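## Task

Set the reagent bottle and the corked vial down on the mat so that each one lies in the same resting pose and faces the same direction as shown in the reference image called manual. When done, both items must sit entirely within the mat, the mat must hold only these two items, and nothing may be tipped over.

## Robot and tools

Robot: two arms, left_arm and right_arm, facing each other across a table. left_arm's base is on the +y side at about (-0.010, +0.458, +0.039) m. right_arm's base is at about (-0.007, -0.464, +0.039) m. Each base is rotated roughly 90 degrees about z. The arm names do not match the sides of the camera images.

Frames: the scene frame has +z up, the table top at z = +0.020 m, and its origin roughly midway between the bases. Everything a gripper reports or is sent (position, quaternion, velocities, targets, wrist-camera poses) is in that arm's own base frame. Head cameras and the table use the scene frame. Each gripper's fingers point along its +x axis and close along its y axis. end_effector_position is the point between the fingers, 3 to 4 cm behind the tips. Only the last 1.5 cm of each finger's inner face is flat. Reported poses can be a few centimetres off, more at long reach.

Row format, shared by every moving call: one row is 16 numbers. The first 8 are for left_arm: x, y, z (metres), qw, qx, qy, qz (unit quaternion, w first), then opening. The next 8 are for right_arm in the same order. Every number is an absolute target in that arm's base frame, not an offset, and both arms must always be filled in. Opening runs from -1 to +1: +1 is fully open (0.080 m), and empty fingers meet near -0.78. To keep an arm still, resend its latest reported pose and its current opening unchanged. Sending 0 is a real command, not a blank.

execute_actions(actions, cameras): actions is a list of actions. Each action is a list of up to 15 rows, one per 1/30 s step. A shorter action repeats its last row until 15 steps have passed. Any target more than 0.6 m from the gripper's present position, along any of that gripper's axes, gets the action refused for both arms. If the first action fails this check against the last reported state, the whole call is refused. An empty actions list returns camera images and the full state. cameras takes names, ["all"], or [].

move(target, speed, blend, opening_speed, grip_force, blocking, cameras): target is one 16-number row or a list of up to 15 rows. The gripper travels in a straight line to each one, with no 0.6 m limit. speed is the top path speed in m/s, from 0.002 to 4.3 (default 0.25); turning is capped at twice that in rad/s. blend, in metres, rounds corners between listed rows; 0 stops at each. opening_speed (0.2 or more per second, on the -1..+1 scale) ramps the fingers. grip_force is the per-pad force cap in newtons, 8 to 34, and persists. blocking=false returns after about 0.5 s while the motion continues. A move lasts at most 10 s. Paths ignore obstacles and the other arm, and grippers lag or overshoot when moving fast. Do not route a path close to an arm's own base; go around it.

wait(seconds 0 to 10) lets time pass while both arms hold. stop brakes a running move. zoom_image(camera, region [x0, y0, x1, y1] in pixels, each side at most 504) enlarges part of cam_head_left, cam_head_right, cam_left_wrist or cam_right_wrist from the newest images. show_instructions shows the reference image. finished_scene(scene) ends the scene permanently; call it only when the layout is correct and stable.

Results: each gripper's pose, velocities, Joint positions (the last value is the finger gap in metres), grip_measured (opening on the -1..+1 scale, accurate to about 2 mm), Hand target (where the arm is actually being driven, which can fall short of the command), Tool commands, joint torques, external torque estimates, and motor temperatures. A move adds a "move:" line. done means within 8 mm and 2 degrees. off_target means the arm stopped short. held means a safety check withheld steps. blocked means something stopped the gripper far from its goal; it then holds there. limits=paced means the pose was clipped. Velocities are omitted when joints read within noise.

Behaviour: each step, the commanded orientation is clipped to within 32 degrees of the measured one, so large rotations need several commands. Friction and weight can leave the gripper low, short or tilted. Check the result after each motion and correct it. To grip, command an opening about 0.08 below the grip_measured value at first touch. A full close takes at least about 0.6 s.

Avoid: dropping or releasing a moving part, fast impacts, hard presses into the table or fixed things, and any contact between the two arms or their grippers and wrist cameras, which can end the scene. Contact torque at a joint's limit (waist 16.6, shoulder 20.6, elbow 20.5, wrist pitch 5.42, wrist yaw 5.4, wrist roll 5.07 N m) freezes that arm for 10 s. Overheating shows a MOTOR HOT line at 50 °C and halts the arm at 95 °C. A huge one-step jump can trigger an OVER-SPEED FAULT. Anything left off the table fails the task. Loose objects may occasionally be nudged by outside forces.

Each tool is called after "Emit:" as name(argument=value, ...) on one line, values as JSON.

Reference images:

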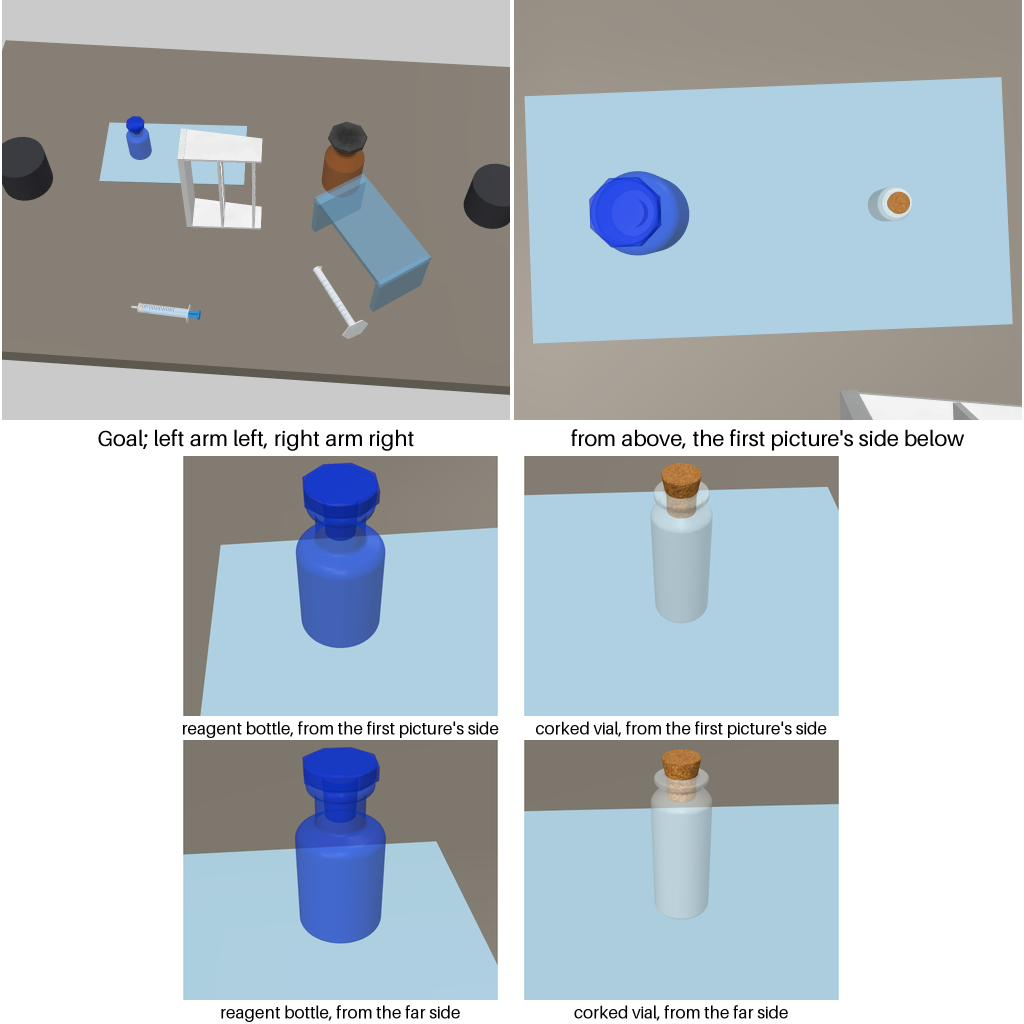

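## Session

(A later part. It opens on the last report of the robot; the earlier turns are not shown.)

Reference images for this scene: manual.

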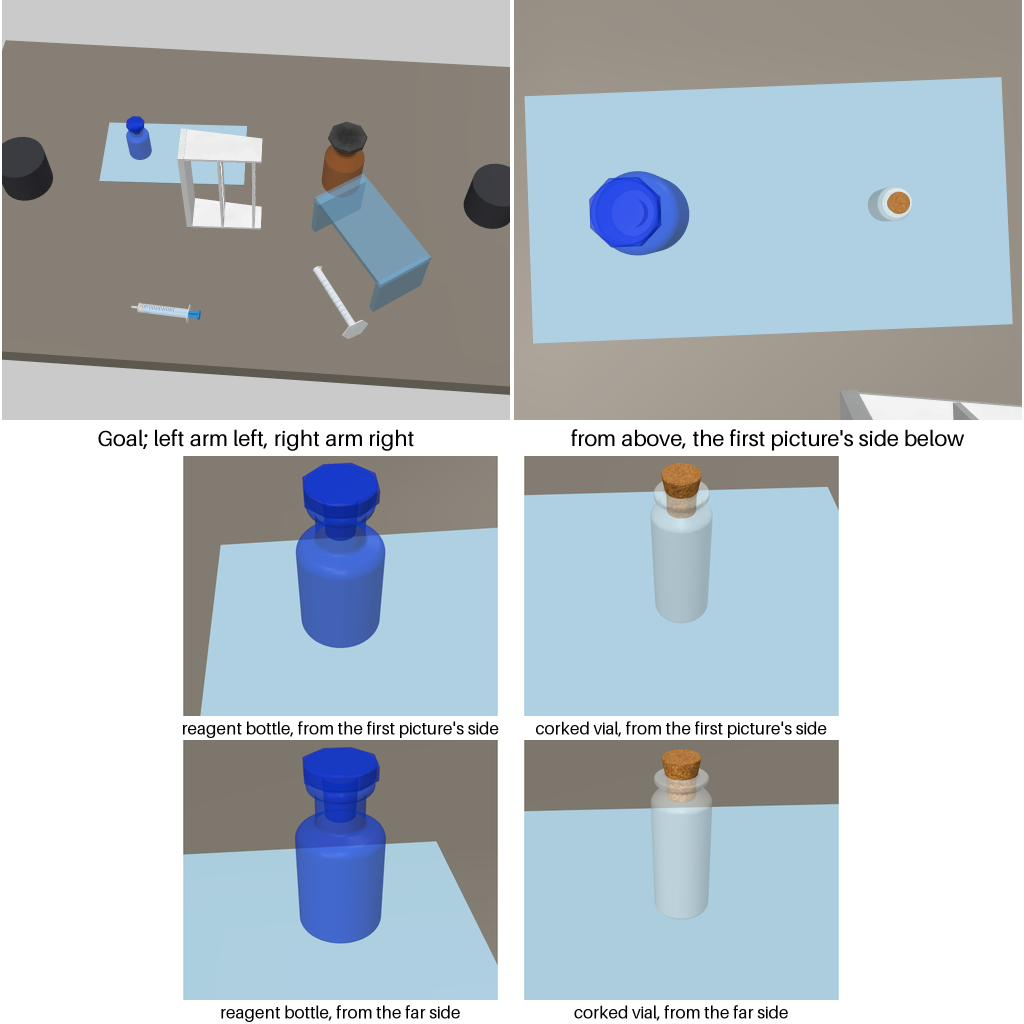

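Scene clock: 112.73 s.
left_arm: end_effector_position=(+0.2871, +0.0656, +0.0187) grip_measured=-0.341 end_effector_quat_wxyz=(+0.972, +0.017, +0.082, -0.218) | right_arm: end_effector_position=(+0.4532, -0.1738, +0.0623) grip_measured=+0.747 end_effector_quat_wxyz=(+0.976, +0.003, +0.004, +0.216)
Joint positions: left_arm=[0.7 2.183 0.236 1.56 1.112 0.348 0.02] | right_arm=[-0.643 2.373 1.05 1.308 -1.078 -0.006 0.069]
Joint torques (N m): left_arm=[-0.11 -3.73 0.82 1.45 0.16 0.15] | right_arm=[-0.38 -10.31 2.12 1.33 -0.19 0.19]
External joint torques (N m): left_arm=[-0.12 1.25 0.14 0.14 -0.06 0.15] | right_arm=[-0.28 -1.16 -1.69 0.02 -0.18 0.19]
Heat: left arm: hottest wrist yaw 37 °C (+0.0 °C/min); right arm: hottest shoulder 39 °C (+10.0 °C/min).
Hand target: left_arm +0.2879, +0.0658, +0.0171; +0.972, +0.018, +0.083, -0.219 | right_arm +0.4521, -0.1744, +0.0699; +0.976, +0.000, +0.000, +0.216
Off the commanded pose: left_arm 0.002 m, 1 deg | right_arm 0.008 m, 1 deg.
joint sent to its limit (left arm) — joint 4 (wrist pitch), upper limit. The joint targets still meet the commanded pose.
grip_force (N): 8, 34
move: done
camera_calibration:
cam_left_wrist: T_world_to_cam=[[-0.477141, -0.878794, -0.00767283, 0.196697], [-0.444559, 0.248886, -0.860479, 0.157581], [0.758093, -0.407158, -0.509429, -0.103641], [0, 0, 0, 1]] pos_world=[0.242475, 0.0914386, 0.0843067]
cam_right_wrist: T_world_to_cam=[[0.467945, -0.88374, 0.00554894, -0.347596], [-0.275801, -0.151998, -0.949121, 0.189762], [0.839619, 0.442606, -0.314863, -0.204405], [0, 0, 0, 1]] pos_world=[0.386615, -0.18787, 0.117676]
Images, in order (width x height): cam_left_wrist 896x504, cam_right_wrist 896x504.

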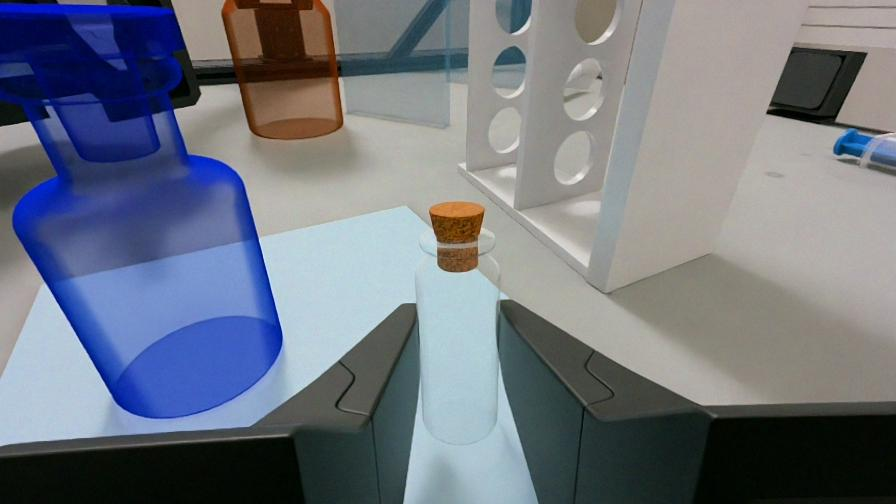

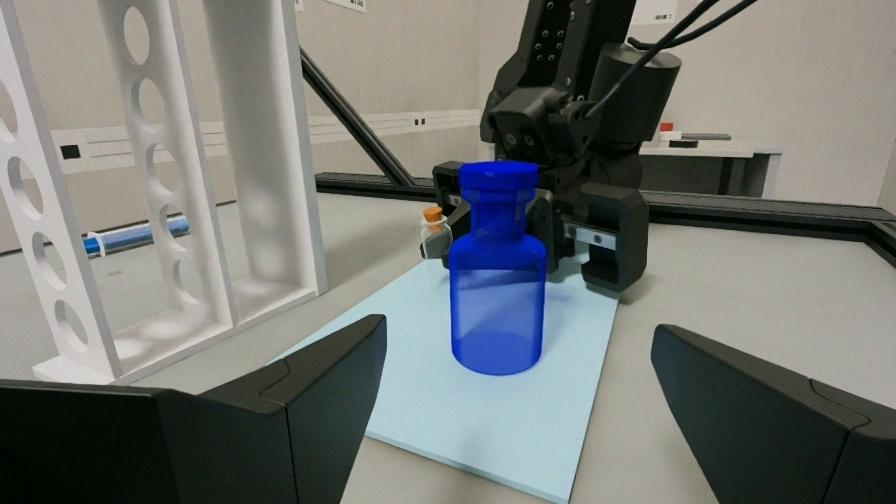

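Emit:
move(target=[[0.288, 0.0657, 0.011, 0.9725, 0.0175, 0.0805, -0.2178, -0.75, 0.452, -0.1745, 0.07, 0.9763, 0, 0, 0.2164, 0.75]], speed=[0.03], cameras=["cam_left_wrist","cam_right_wrist"])

Emit:
zoom_image(camera="cam_right_wrist", region=[350, 120, 690, 340])

Scene clock: 113.77 s.
left_arm: end_effector_position=(+0.2878, +0.0655, +0.0157) grip_measured=-0.341 end_effector_quat_wxyz=(+0.971, +0.022, +0.081, -0.222) | right_arm: end_effector_position=(+0.4532, -0.1738, +0.0623) grip_measured=+0.747 end_effector_quat_wxyz=(+0.976, +0.003, +0.004, +0.216)
Joint positions: left_arm=[0.7 2.204 0.245 1.564 1.119 0.365 0.02] | right_arm=[-0.643 2.373 1.05 1.308 -1.078 -0.006 0.069]
Joint torques (N m): left_arm=[-0.09 -2.94 0.67 1.11 0 0.15] | right_arm=[-0.34 -10.19 2.18 1.31 -0.2 0.15]
External joint torques (N m): left_arm=[-0.09 2.13 0.05 -0.2 -0.22 0.15] | right_arm=[-0.33 -1.01 -1.66 -0.01 -0.2 0.15]
Heat: left arm: hottest wrist yaw 37 °C (+0.0 °C/min); right arm: hottest shoulder 40 °C (+11.0 °C/min).
Hand target: left_arm +0.2879, +0.0658, +0.0112; +0.971, +0.019, +0.086, -0.221 | right_arm +0.4521, -0.1744, +0.0699; +0.976, +0.000, +0.000, +0.216
Off the commanded pose: left_arm 0.005 m, 1 deg | right_arm 0.008 m, 1 deg.
joint read past its limit (left arm) — joint 4 (wrist pitch), upper limit.
joint sent to its limit (left arm) — joint 4 (wrist pitch), upper limit. The joint targets still meet the commanded pose.
grip_force (N): 8, 34
move: done
camera_calibration:
cam_left_wrist: T_world_to_cam=[[-0.485048, -0.874304, -0.0179206, 0.19912], [-0.438408, 0.26085, -0.860091, 0.152598], [0.756655, -0.409328, -0.509827, -0.105174], [0, 0, 0, 1]] pos_world=[0.243063, 0.0912351, 0.0811963]
cam_right_wrist: T_world_to_cam=[[0.467945, -0.88374, 0.00554894, -0.347596], [-0.275801, -0.151998, -0.949121, 0.189762], [0.839619, 0.442606, -0.314863, -0.204405], [0, 0, 0, 1]] pos_world=[0.386615, -0.18787, 0.117676]
Images, in order (width x height): cam_left_wrist 896x504, cam_right_wrist 896x504.

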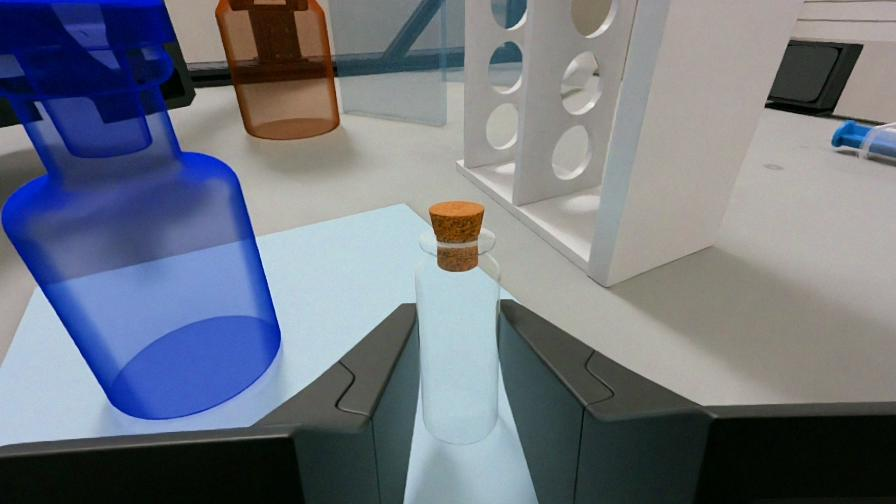

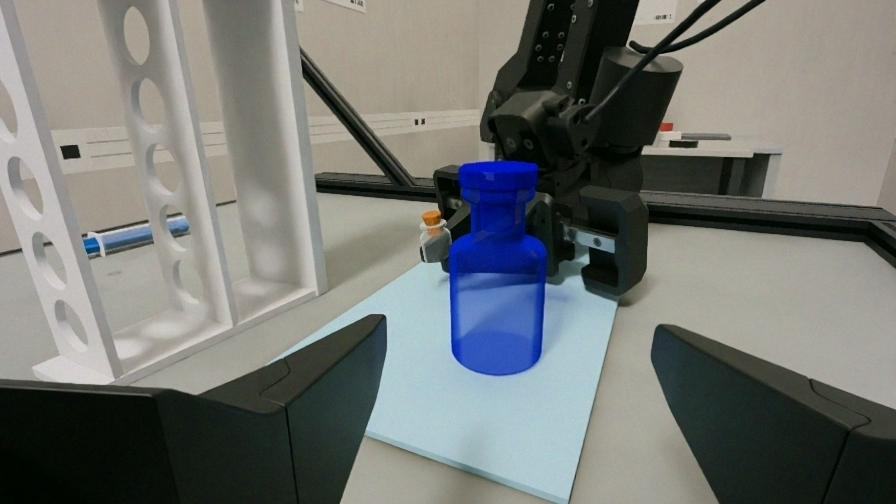

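Scaled by 1.482.

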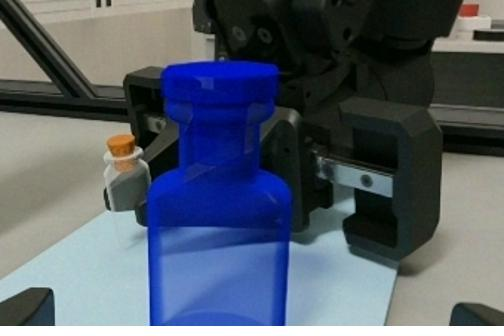

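Emit:
move(target=[[0.2835, 0.0678, 0.011, 0.9725, 0.0175, 0.0805, -0.2178, -0.75, 0.452, -0.1745, 0.09, 0.9763, 0, 0, 0.2164, 0.75]], speed=[0.03], cameras=["cam_left_wrist","cam_right_wrist"])

Emit:
zoom_image(camera="cam_right_wrist", region=[350, 120, 690, 340])

Scene clock: 115.80 s.
left_arm: end_effector_position=(+0.2856, +0.0675, +0.0157) grip_measured=-0.341 end_effector_quat_wxyz=(+0.971, +0.025, +0.078, -0.223) | right_arm: end_effector_position=(+0.4535, -0.1741, +0.0829) grip_measured=+0.747 end_effector_quat_wxyz=(+0.976, +0.002, +0.004, +0.216)
Joint positions: left_arm=[0.716 2.207 0.245 1.564 1.136 0.378 0.02] | right_arm=[-0.643 2.303 1.042 1.248 -1.078 -0.005 0.069]
Joint torques (N m): left_arm=[0.57 -3.14 -0.09 1.1 0.07 0.16] | right_arm=[-0.32 -9.96 2.45 1.27 -0.21 0.16]
External joint torques (N m): left_arm=[0.56 1.95 -0.72 -0.22 -0.15 0.16] | right_arm=[-0.33 -0.87 -1.63 -0.04 -0.19 0.16]
Heat: left arm: hottest wrist yaw 37 °C (+0.0 °C/min); right arm: hottest shoulder 40 °C (+11.0 °C/min).
Hand target: left_arm +0.2835, +0.0679, +0.0112; +0.972, +0.018, +0.085, -0.220 | right_arm +0.4521, -0.1745, +0.0900; +0.976, +0.000, +0.000, +0.216
Off the commanded pose: left_arm 0.005 m, 1 deg | right_arm 0.007 m, 1 deg.
joint read past its limit (left arm) — joint 4 (wrist pitch), upper limit.
joint sent to its limit (left arm) — joint 4 (wrist pitch), upper limit. The joint targets still meet the commanded pose.
grip_force (N): 8, 34
move: done
camera_calibration:
cam_left_wrist: T_world_to_cam=[[-0.487264, -0.872892, -0.0251421, 0.200412], [-0.431483, 0.265693, -0.862108, 0.148942], [0.759207, -0.409226, -0.506101, -0.103445], [0, 0, 0, 1]] pos_world=[0.240456, 0.0930331, 0.0810898]
cam_right_wrist: T_world_to_cam=[[0.467882, -0.883767, 0.00652649, -0.348142], [-0.274834, -0.152512, -0.949319, 0.20892], [0.839972, 0.442376, -0.314247, -0.198347], [0, 0, 0, 1]] pos_world=[0.386914, -0.18807, 0.138274]
Images, in order (width x height): cam_left_wrist 896x504, cam_right_wrist 896x504.

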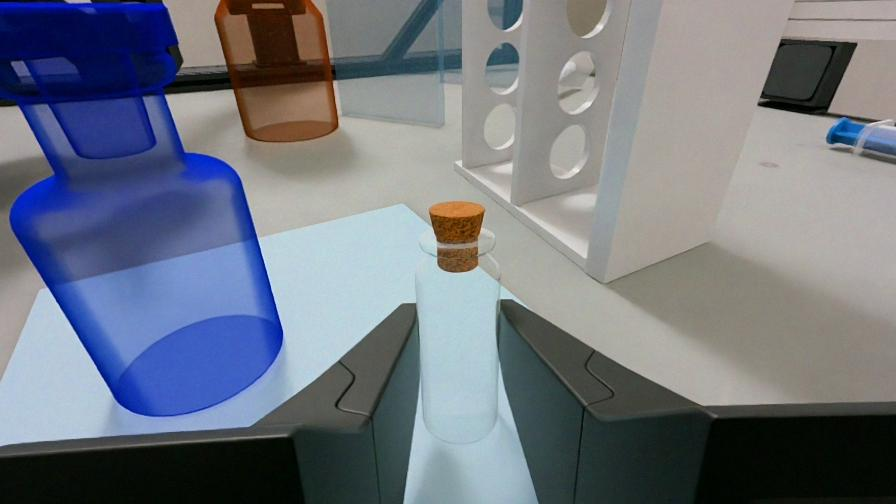

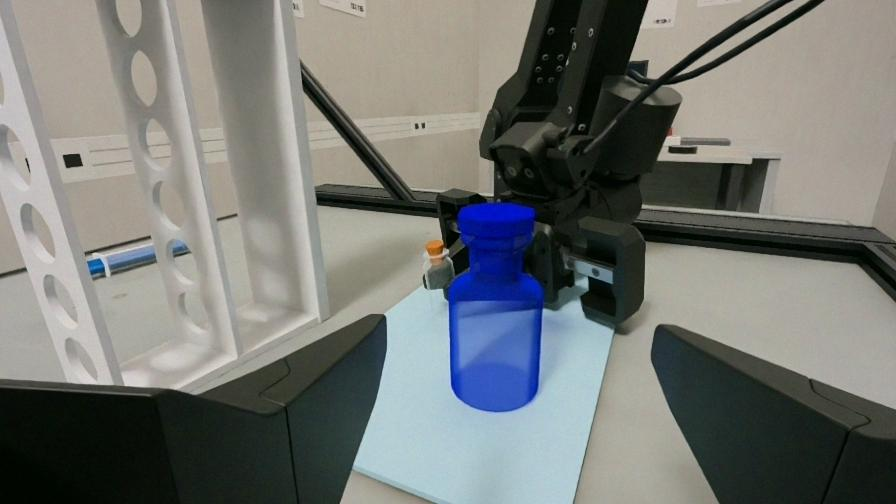

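Scaled by 1.482.

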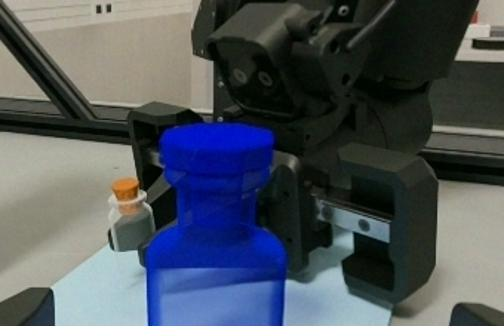

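Emit:
move(target=[[0.2865, 0.0669, 0.028, 0.9658, 0.0307, 0.1358, -0.2186, -0.75, 0.452, -0.1745, 0.09, 0.9763, 0, 0, 0.2164, 0.75],[0.2865, 0.0669, 0.015, 0.9658, 0.0307, 0.1358, -0.2186, -0.75, 0.452, -0.1745, 0.09, 0.9763, 0, 0, 0.2164, 0.75]], speed=[0.05,0.03], cameras=["cam_left_wrist"])

Scene clock: 118.37 s.
left_arm: end_effector_position=(+0.2860, +0.0665, +0.0193) grip_measured=-0.341 end_effector_quat_wxyz=(+0.966, +0.034, +0.130, -0.220) | right_arm: end_effector_position=(+0.4535, -0.1741, +0.0828) grip_measured=+0.747 end_effector_quat_wxyz=(+0.976, +0.002, +0.004, +0.216)
Joint positions: left_arm=[0.694 1.96 0.249 1.126 1.068 0.536 0.02] | right_arm=[-0.643 2.303 1.042 1.248 -1.078 -0.005 0.069]
Joint torques (N m): left_arm=[-0.15 -2.85 1.78 1.05 0 0.09] | right_arm=[-0.4 -10 2.46 1.32 -0.17 0.19]
External joint torques (N m): left_arm=[-0.15 1.91 -0.11 -0.23 -0.31 0.09] | right_arm=[-0.4 -0.84 -1.69 -0.01 -0.16 0.19]
Heat: left arm: hottest wrist yaw 37 °C (+0.0 °C/min); right arm: hottest shoulder 40 °C (+10.1 °C/min).
Hand target: left_arm +0.2864, +0.0669, +0.0151; +0.966, +0.031, +0.136, -0.219 | right_arm +0.4521, -0.1745, +0.0900; +0.976, +0.000, +0.000, +0.216
Off the commanded pose: left_arm 0.004 m, 1 deg | right_arm 0.007 m, 1 deg.
grip_force (N): 8, 34
move: done
camera_calibration:
cam_left_wrist: T_world_to_cam=[[-0.484854, -0.874468, -0.0149184, 0.199134], [-0.513887, 0.298647, -0.804195, 0.172688], [0.707698, -0.382251, -0.594178, -0.0877977], [0, 0, 0, 1]] pos_world=[0.247427, 0.0890025, 0.0896781]
Images, in order (width x height): cam_left_wrist 896x504.

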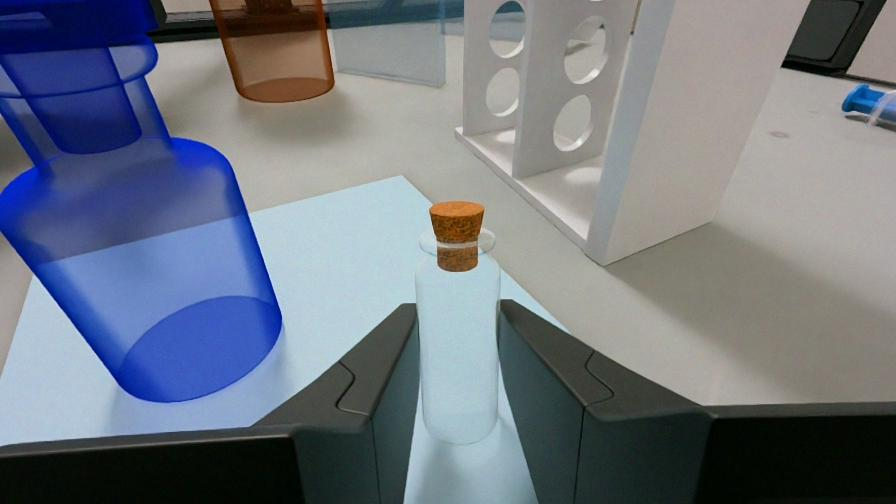

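Emit:
move(target=[[0.2778, 0.0710, 0.012, 0.9658, 0.0307, 0.1358, -0.2186, -0.75, 0.452, -0.1745, 0.09, 0.9763, 0, 0, 0.2164, 0.75]], speed=[0.03], cameras=["cam_left_wrist","cam_right_wrist"])

Emit:
zoom_image(camera="cam_right_wrist", region=[350, 160, 690, 380])

Scene clock: 119.43 s.
left_arm: end_effector_position=(+0.2805, +0.0701, +0.0185) grip_measured=-0.341 end_effector_quat_wxyz=(+0.966, +0.041, +0.125, -0.224) | right_arm: end_effector_position=(+0.4535, -0.1741, +0.0828) grip_measured=+0.747 end_effector_quat_wxyz=(+0.976, +0.002, +0.004, +0.216)
Joint positions: left_arm=[0.729 1.962 0.25 1.097 1.106 0.587 0.02] | right_arm=[-0.643 2.303 1.042 1.248 -1.078 -0.005 0.069]
Joint torques (N m): left_arm=[0.67 -2.79 1.04 0.47 -0.05 0.12] | right_arm=[-0.47 -10.07 2.31 1.32 -0.17 0.2]
External joint torques (N m): left_arm=[0.66 1.94 -0.82 -0.78 -0.38 0.11] | right_arm=[-0.48 -0.98 -1.79 0 -0.16 0.19]
Heat: left arm: hottest wrist yaw 37 °C (+0.0 °C/min); right arm: hottest shoulder 40 °C (+10.1 °C/min).
Hand target: left_arm +0.2778, +0.0709, +0.0122; +0.966, +0.031, +0.136, -0.219 | right_arm +0.4521, -0.1745, +0.0900; +0.976, +0.000, +0.000, +0.216
Off the commanded pose: left_arm 0.007 m, 2 deg | right_arm 0.007 m, 1 deg.
grip_force (N): 8, 34
move: done
camera_calibration:
cam_left_wrist: T_world_to_cam=[[-0.493457, -0.869307, -0.028392, 0.201864], [-0.500544, 0.310524, -0.808103, 0.163614], [0.711306, -0.384552, -0.588356, -0.083932], [0, 0, 0, 1]] pos_world=[0.241208, 0.0923998, 0.0885662]
cam_right_wrist: T_world_to_cam=[[0.467924, -0.883747, 0.00622816, -0.348113], [-0.275049, -0.152322, -0.949287, 0.208941], [0.839878, 0.442481, -0.314349, -0.198308], [0, 0, 0, 1]] pos_world=[0.386914, -0.18807, 0.138175]
Images, in order (width x height): cam_left_wrist 896x504, cam_right_wrist 896x504.

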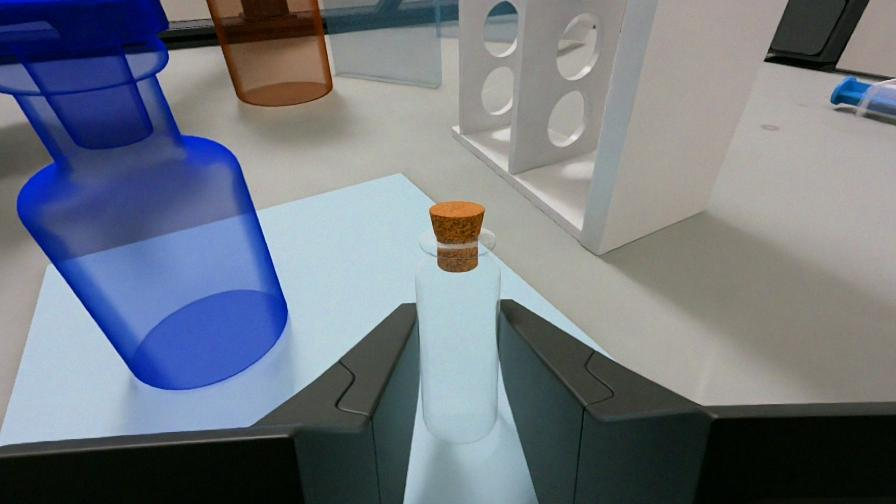

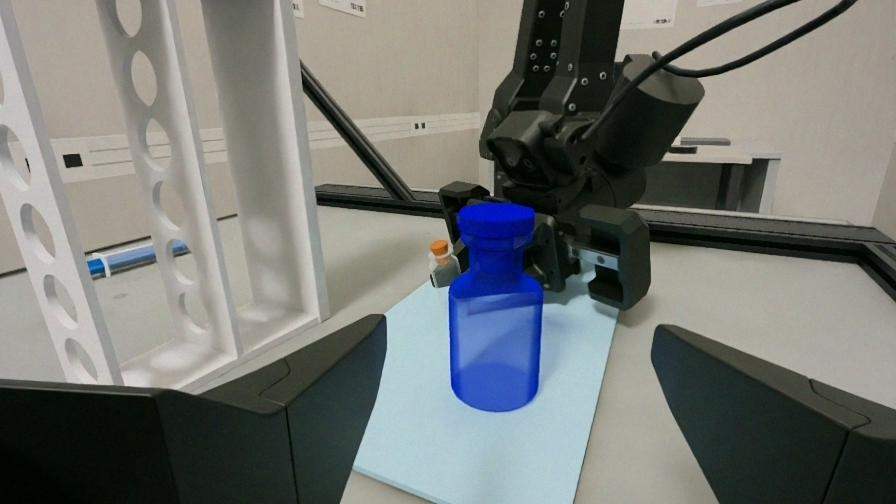

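Scaled by 1.482.

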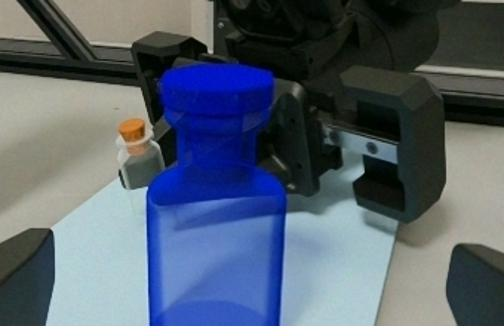

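Emit:
move(target=[[0.284, 0.068, 0.027, 0.9712, 0.0202, 0.0892, -0.2198, -0.75, 0.452, -0.1745, 0.09, 0.9763, 0, 0, 0.2164, 0.75],[0.284, 0.068, 0.0145, 0.9712, 0.0202, 0.0892, -0.2198, -0.75, 0.452, -0.1745, 0.09, 0.9763, 0, 0, 0.2164, 0.75]], speed=[0.05,0.03], cameras=["cam_left_wrist","cam_right_wrist"])

Emit:
zoom_image(camera="cam_right_wrist", region=[390, 200, 550, 340])

Scene clock: 122.00 s.
left_arm: end_effector_position=(+0.2836, +0.0686, +0.0171) grip_measured=-0.341 end_effector_quat_wxyz=(+0.972, +0.024, +0.087, -0.218) | right_arm: end_effector_position=(+0.4535, -0.1741, +0.0828) grip_measured=+0.747 end_effector_quat_wxyz=(+0.976, +0.002, +0.004, +0.216)
Joint positions: left_arm=[0.721 2.16 0.235 1.495 1.126 0.402 0.02] | right_arm=[-0.643 2.303 1.042 1.248 -1.078 -0.005 0.069]
Joint torques (N m): left_arm=[-0.23 -3.34 0.83 1.26 0.24 -0.05] | right_arm=[-0.37 -10.14 2.23 1.27 -0.2 0.12]
External joint torques (N m): left_arm=[-0.24 1.63 0.04 -0.04 0.01 -0.05] | right_arm=[-0.43 -1.08 -1.84 -0.04 -0.19 0.12]
Heat: left arm: hottest wrist yaw 37 °C (+0.0 °C/min); right arm: hottest shoulder 40 °C (+10.0 °C/min).
Hand target: left_arm +0.2840, +0.0680, +0.0145; +0.971, +0.020, +0.089, -0.220 | right_arm +0.4521, -0.1745, +0.0900; +0.976, +0.000, +0.000, +0.216
Off the commanded pose: left_arm 0.003 m, 1 deg | right_arm 0.007 m, 1 deg.
grip_force (N): 8, 34
move: done
camera_calibration:
cam_left_wrist: T_world_to_cam=[[-0.477844, -0.878221, -0.019817, 0.198086], [-0.449266, 0.263709, -0.853591, 0.154005], [0.754868, -0.39898, -0.520567, -0.100065], [0, 0, 0, 1]] pos_world=[0.239379, 0.093427, 0.0832922]
cam_right_wrist: T_world_to_cam=[[0.467924, -0.883747, 0.00622816, -0.348113], [-0.275049, -0.152322, -0.949287, 0.208941], [0.839878, 0.442481, -0.314349, -0.198308], [0, 0, 0, 1]] pos_world=[0.386914, -0.18807, 0.138175]
Images, in order (width x height): cam_left_wrist 896x504, cam_right_wrist 896x504.

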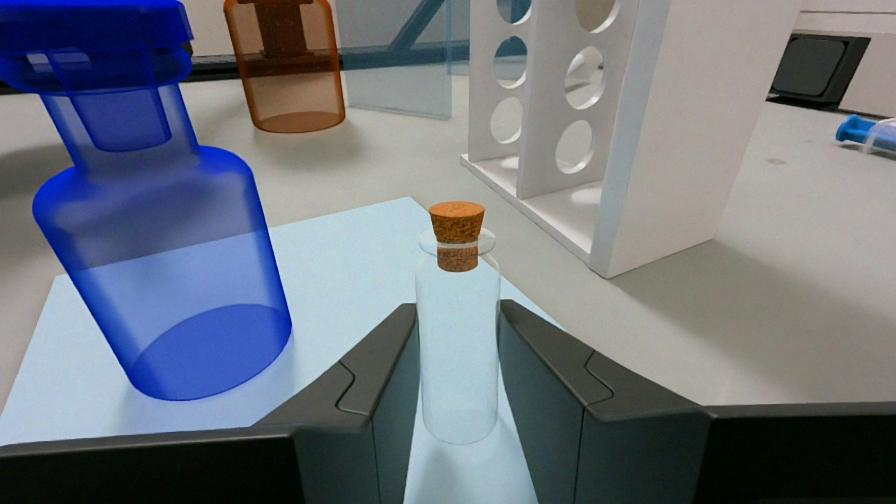

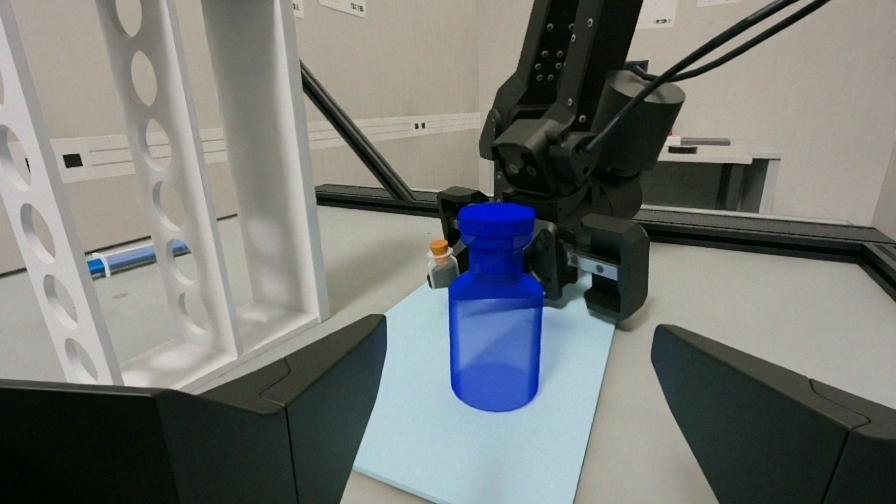

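Scaled by 3.150.

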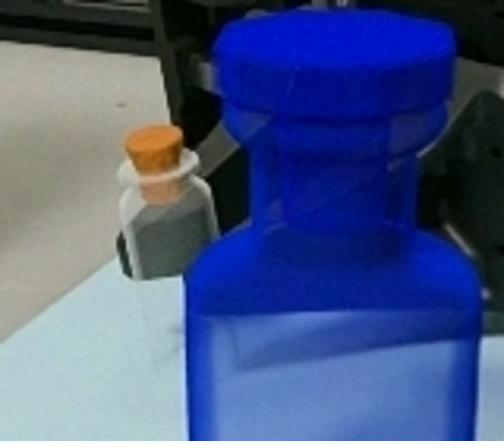

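Emit:
move(target=[[0.284, 0.068, 0.0140, 0.9712, 0.0202, 0.0892, -0.2198, -0.75, 0.452, -0.1745, 0.09, 0.9763, 0, 0, 0.2164, 0.75],[0.284, 0.068, 0.0140, 0.9712, 0.0202, 0.0892, -0.2198, -0.1, 0.452, -0.1745, 0.09, 0.9763, 0, 0, 0.2164, 0.75]], speed=[0.03,0.03], opening_speed=0.25, cameras=["cam_left_wrist","cam_right_wrist"])

Emit:
zoom_image(camera="cam_right_wrist", region=[390, 200, 550, 340])

Scene clock: 125.80 s.
left_arm: end_effector_position=(+0.2835, +0.0684, +0.0160) grip_measured=-0.104 end_effector_quat_wxyz=(+0.972, +0.023, +0.087, -0.219) | right_arm: end_effector_position=(+0.4535, -0.1741, +0.0828) grip_measured=+0.747 end_effector_quat_wxyz=(+0.976, +0.002, +0.004, +0.216)
Joint positions: left_arm=[0.721 2.167 0.235 1.5 1.127 0.402 0.03] | right_arm=[-0.643 2.303 1.042 1.248 -1.078 -0.005 0.069]
Joint torques (N m): left_arm=[-0.2 -3.71 0.73 1.22 0.22 -0.04] | right_arm=[-0.41 -10.1 2.49 1.29 -0.18 0.15]
External joint torques (N m): left_arm=[-0.17 1.25 0.01 -0.08 -0.03 -0.04] | right_arm=[-0.41 -0.97 -1.64 -0.04 -0.17 0.15]
Heat: left arm: hottest wrist yaw 37 °C (+0.0 °C/min); right arm: hottest shoulder 40 °C (+9.0 °C/min).
Hand target: left_arm +0.2840, +0.0680, +0.0140; +0.971, +0.020, +0.089, -0.220 | right_arm +0.4521, -0.1745, +0.0900; +0.976, +0.000, +0.000, +0.216
Off the commanded pose: left_arm 0.002 m, 0 deg | right_arm 0.007 m, 1 deg.
grip_force (N): 8, 34
move: done
camera_calibration:
cam_left_wrist: T_world_to_cam=[[-0.478749, -0.877777, -0.0175158, 0.198051], [-0.450053, 0.262496, -0.85355, 0.153366], [0.753824, -0.400753, -0.520716, -0.100208], [0, 0, 0, 1]] pos_world=[0.239378, 0.0934286, 0.0821945]
cam_right_wrist: T_world_to_cam=[[0.467924, -0.883747, 0.00622816, -0.348113], [-0.275049, -0.152322, -0.949287, 0.208941], [0.839878, 0.442481, -0.314349, -0.198308], [0, 0, 0, 1]] pos_world=[0.386914, -0.18807, 0.138175]
Images, in order (width x height): cam_left_wrist 896x504, cam_right_wrist 896x504.

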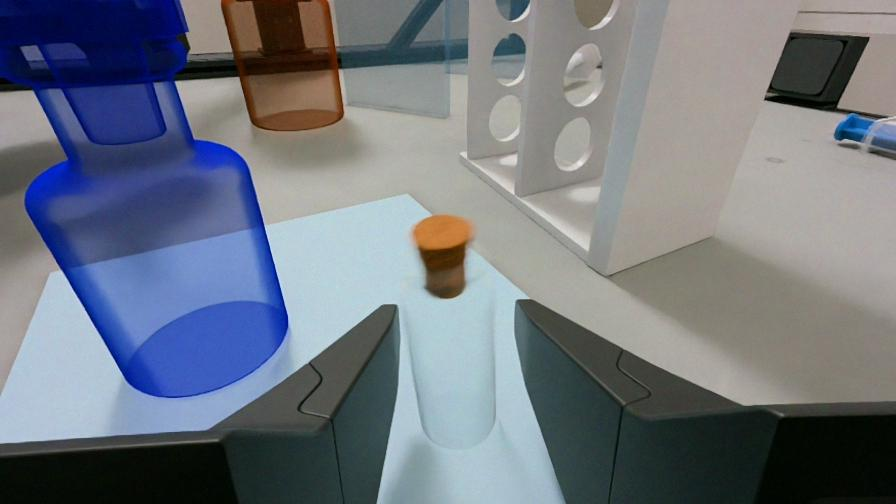

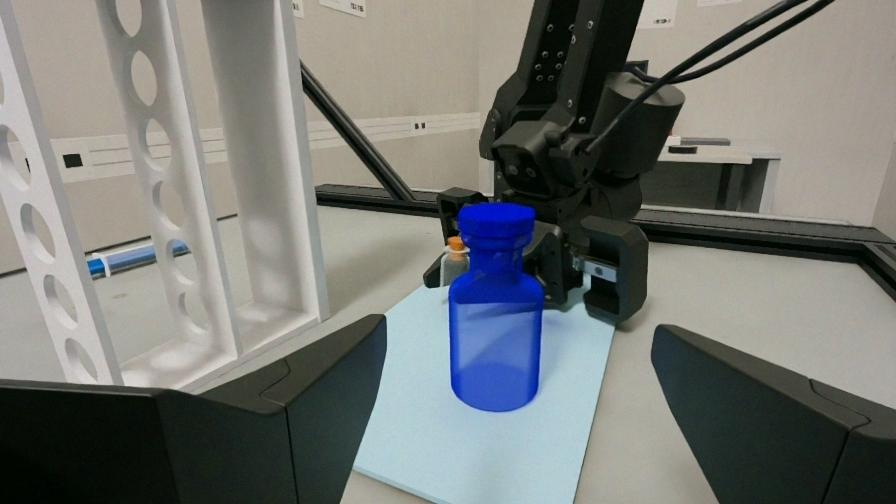

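Scaled by 3.150.

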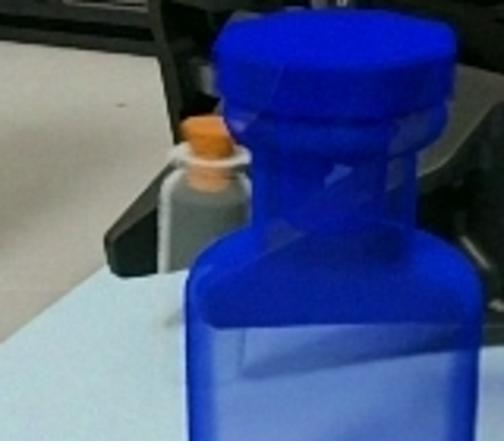

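Emit:
move(target=[[0.284, 0.068, 0.0140, 0.9712, 0.0202, 0.0892, -0.2198, 0.1, 0.452, -0.1745, 0.09, 0.9763, 0, 0, 0.2164, 0.75]], speed=[0.03], opening_speed=0.3, cameras=["cam_left_wrist","cam_right_wrist"])

Scene clock: 126.87 s.
left_arm: end_effector_position=(+0.2835, +0.0684, +0.0160) grip_measured=+0.096 end_effector_quat_wxyz=(+0.972, +0.023, +0.087, -0.219) | right_arm: end_effector_position=(+0.4535, -0.1741, +0.0828) grip_measured=+0.747 end_effector_quat_wxyz=(+0.976, +0.002, +0.004, +0.216)
Joint positions: left_arm=[0.721 2.167 0.235 1.5 1.127 0.402 0.039] | right_arm=[-0.643 2.303 1.042 1.248 -1.078 -0.005 0.069]
Joint torques (N m): left_arm=[-0.19 -3.7 0.76 1.25 0.21 -0.04] | right_arm=[-0.31 -10.16 2.48 1.31 -0.15 0.16]
External joint torques (N m): left_arm=[-0.19 1.26 0.03 -0.05 -0.03 -0.05] | right_arm=[-0.31 -1.1 -1.6 0 -0.14 0.16]
Heat: left arm: hottest wrist yaw 37 °C (+0.0 °C/min); right arm: hottest shoulder 40 °C (+9.0 °C/min).
Hand target: left_arm +0.2840, +0.0680, +0.0140; +0.971, +0.020, +0.089, -0.220 | right_arm +0.4521, -0.1745, +0.0900; +0.976, +0.000, +0.000, +0.216
Off the commanded pose: left_arm 0.002 m, 0 deg | right_arm 0.007 m, 1 deg.
grip_force (N): 8, 34
move: done
camera_calibration:
cam_left_wrist: T_world_to_cam=[[-0.478749, -0.877777, -0.0175158, 0.198051], [-0.450053, 0.262496, -0.85355, 0.153366], [0.753824, -0.400753, -0.520716, -0.100208], [0, 0, 0, 1]] pos_world=[0.239378, 0.0934286, 0.0821945]
cam_right_wrist: T_world_to_cam=[[0.467924, -0.883747, 0.00622816, -0.348113], [-0.275049, -0.152322, -0.949287, 0.208941], [0.839878, 0.442481, -0.314349, -0.198308], [0, 0, 0, 1]] pos_world=[0.386914, -0.18807, 0.138175]
Images, in order (width x height): cam_left_wrist 896x504, cam_right_wrist 896x504.

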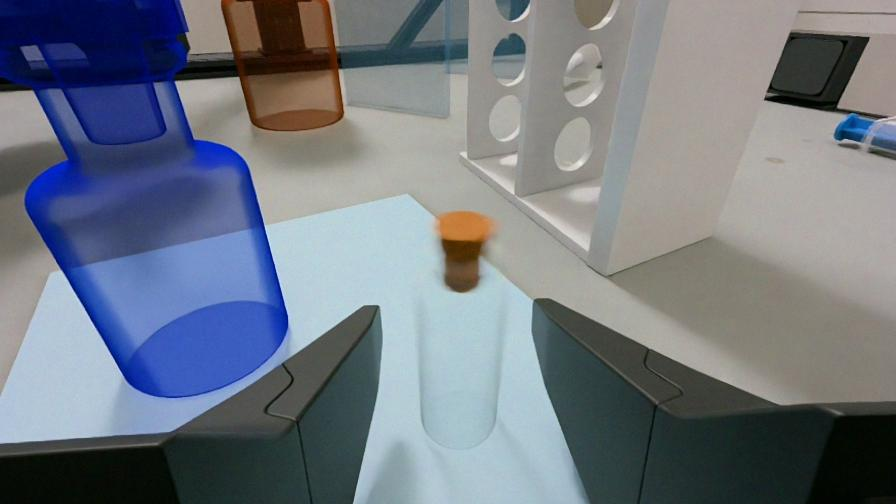

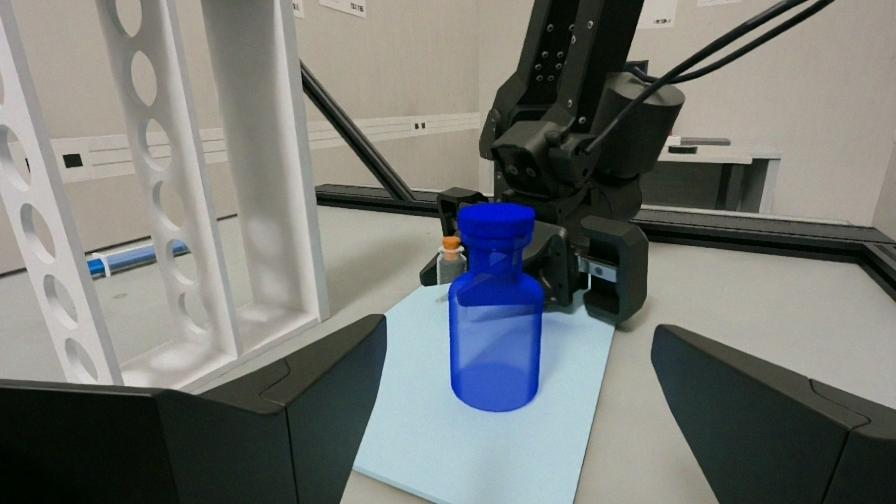

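Emit:
wait(seconds=3, cameras=["cam_left_wrist"])

Scene clock: 130.00 s.
left_arm: end_effector_position=(+0.2835, +0.0684, +0.0160) grip_measured=+0.097 end_effector_quat_wxyz=(+0.972, +0.023, +0.087, -0.219) | right_arm: end_effector_position=(+0.4535, -0.1741, +0.0828) grip_measured=+0.747 end_effector_quat_wxyz=(+0.976, +0.002, +0.004, +0.216)
Joint positions: left_arm=[0.721 2.167 0.235 1.5 1.127 0.402 0.039] | right_arm=[-0.643 2.303 1.042 1.248 -1.078 -0.005 0.069]
Joint torques (N m): left_arm=[-0.2 -3.74 0.76 1.23 0.23 -0.04] | right_arm=[-0.38 -9.96 2.27 1.3 -0.15 0.15]
External joint torques (N m): left_arm=[-0.18 1.23 0.05 -0.06 -0.01 -0.05] | right_arm=[-0.38 -0.93 -1.8 -0.02 -0.14 0.15]
Heat: left arm: hottest wrist yaw 36 °C (-1.0 °C/min); right arm: hottest shoulder 40 °C (+9.0 °C/min).
Hand target: left_arm +0.2840, +0.0680, +0.0140; +0.971, +0.020, +0.089, -0.220 | right_arm +0.4521, -0.1745, +0.0900; +0.976, +0.000, +0.000, +0.216
Tool commands: left_gripper/opening=+0.1 right_gripper/opening=+0.75
Off the commanded pose: left_arm 0.002 m, 0 deg | right_arm 0.007 m, 1 deg.
grip_force (N): 8, 34
wait: 3.00 s; at rest by 0.03 s
camera_calibration:
cam_left_wrist: T_world_to_cam=[[-0.478749, -0.877777, -0.0175158, 0.198051], [-0.450053, 0.262496, -0.85355, 0.153366], [0.753824, -0.400753, -0.520716, -0.100208], [0, 0, 0, 1]] pos_world=[0.239378, 0.0934286, 0.0821945]
Images, in order (width x height): cam_left_wrist 896x504.

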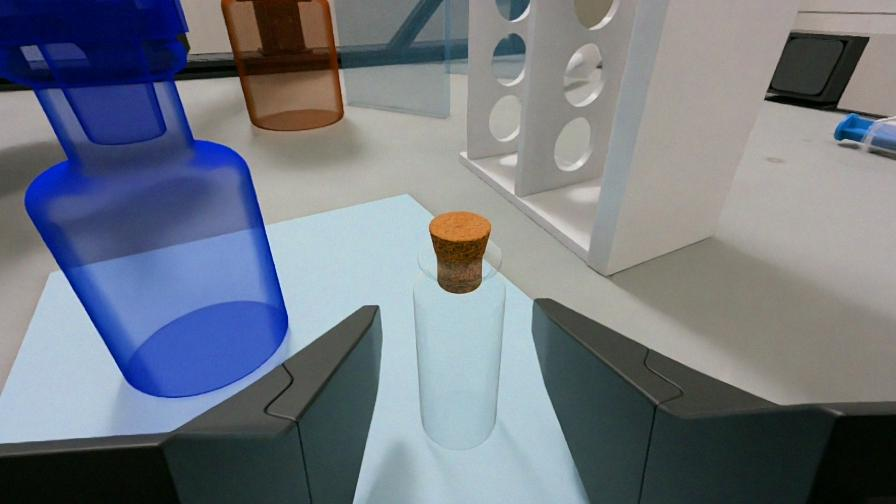

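Emit:
move(target=[[0.246, 0.0865, 0.026, 0.9658, 0.0307, 0.1358, -0.2186, 0.1, 0.452, -0.1745, 0.12, 0.9763, 0, 0, 0.2164, 0.75],[0.225, 0.100, 0.09, 0.94, 0.05, 0.25, -0.21, 0.1, 0.452, -0.1745, 0.12, 0.9763, 0, 0, 0.2164, 0.75]], speed=[0.06,0.12], cameras=["all"])

Emit:
zoom_image(camera="cam_right_wrist", region=[350, 200, 650, 460])

Scene clock: 133.13 s.
left_arm: end_effector_position=(+0.2234, +0.0965, +0.0855) grip_measured=+0.097 end_effector_quat_wxyz=(+0.942, +0.040, +0.254, -0.214) | right_arm: end_effector_position=(+0.4536, -0.1741, +0.1124) grip_measured=+0.747 end_effector_quat_wxyz=(+0.976, +0.003, +0.004, +0.216)
Joint positions: left_arm=[0.968 1.328 0.528 -0.52 1.033 1.243 0.039] | right_arm=[-0.643 2.206 1.041 1.15 -1.078 -0.005 0.069]
Joint torques (N m): left_arm=[0.22 -4.09 5.71 0.56 0.43 0.14] | right_arm=[-0.36 -10 3.01 1.27 -0.19 0.18]
External joint torques (N m): left_arm=[0.21 -0.74 0.52 -0.08 -0.11 0.13] | right_arm=[-0.42 -1.1 -1.48 -0.04 -0.18 0.18]
Heat: left arm: hottest wrist yaw 37 °C (+0.0 °C/min); right arm: hottest shoulder 41 °C (+10.1 °C/min).
Hand target: left_arm +0.2250, +0.1000, +0.0900; +0.943, +0.050, +0.251, -0.211 | right_arm +0.4521, -0.1744, +0.1199; +0.976, +0.000, +0.000, +0.216
Off the commanded pose: left_arm 0.006 m, 1 deg | right_arm 0.008 m, 1 deg.
grip_force (N): 8, 34
move: done
camera_calibration:
cam_left_wrist: T_world_to_cam=[[-0.473546, -0.879772, 0.0418956, 0.189091], [-0.693035, 0.342834, -0.634166, 0.20604], [0.543559, -0.329342, -0.772061, 0.0541557], [0, 0, 0, 1]] pos_world=[0.2029, 0.113555, 0.164553]
cam_right_wrist: T_world_to_cam=[[0.467909, -0.883767, 0.00409866, -0.348076], [-0.27672, -0.15091, -0.949027, 0.23802], [0.839337, 0.442925, -0.315168, -0.188581], [0, 0, 0, 1]] pos_world=[0.387016, -0.188171, 0.167879]

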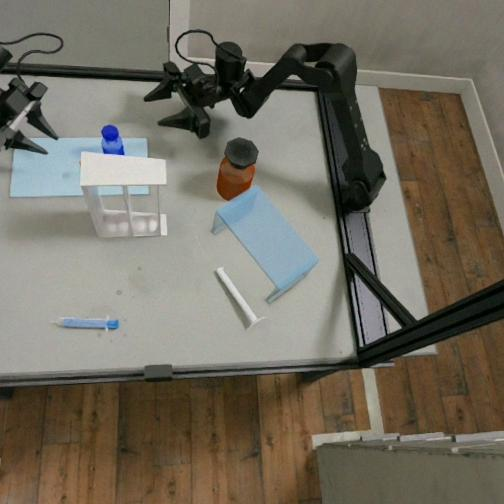

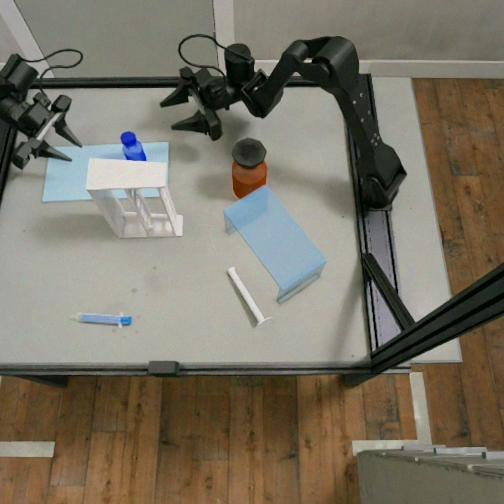

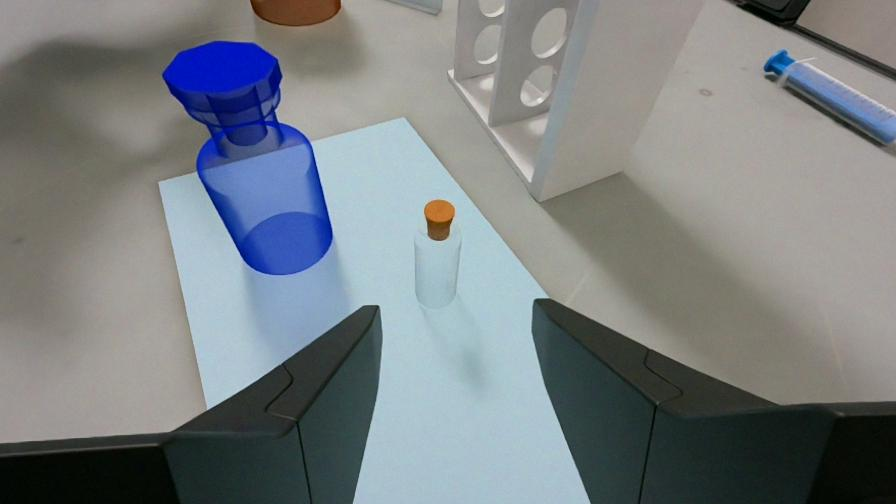

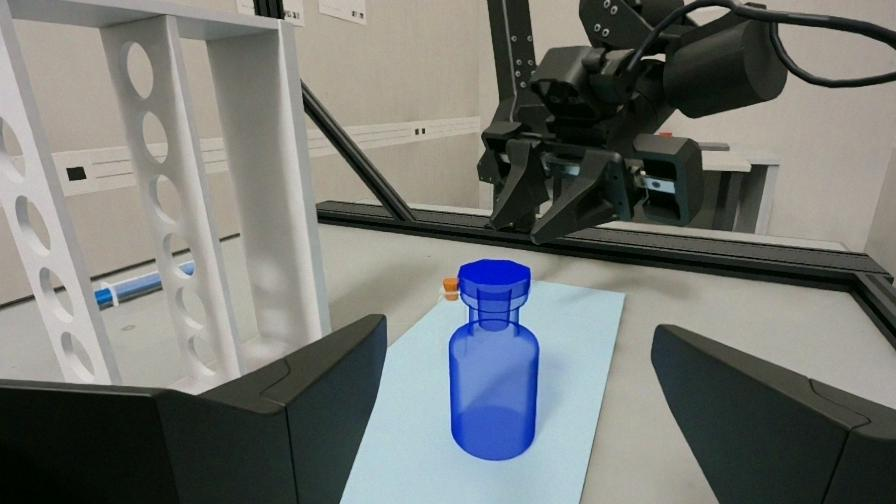

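Scaled by 1.680.

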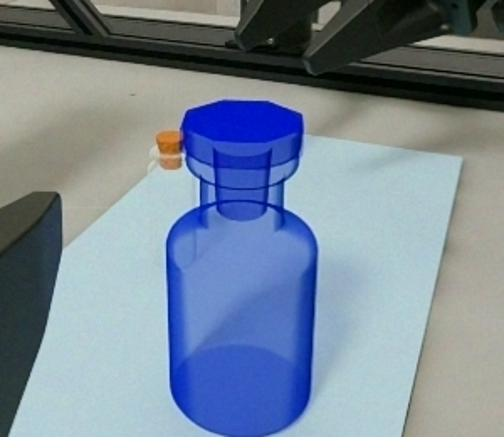

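Emit:
finished_scene(scene=2)

The scene is finished: the task was done.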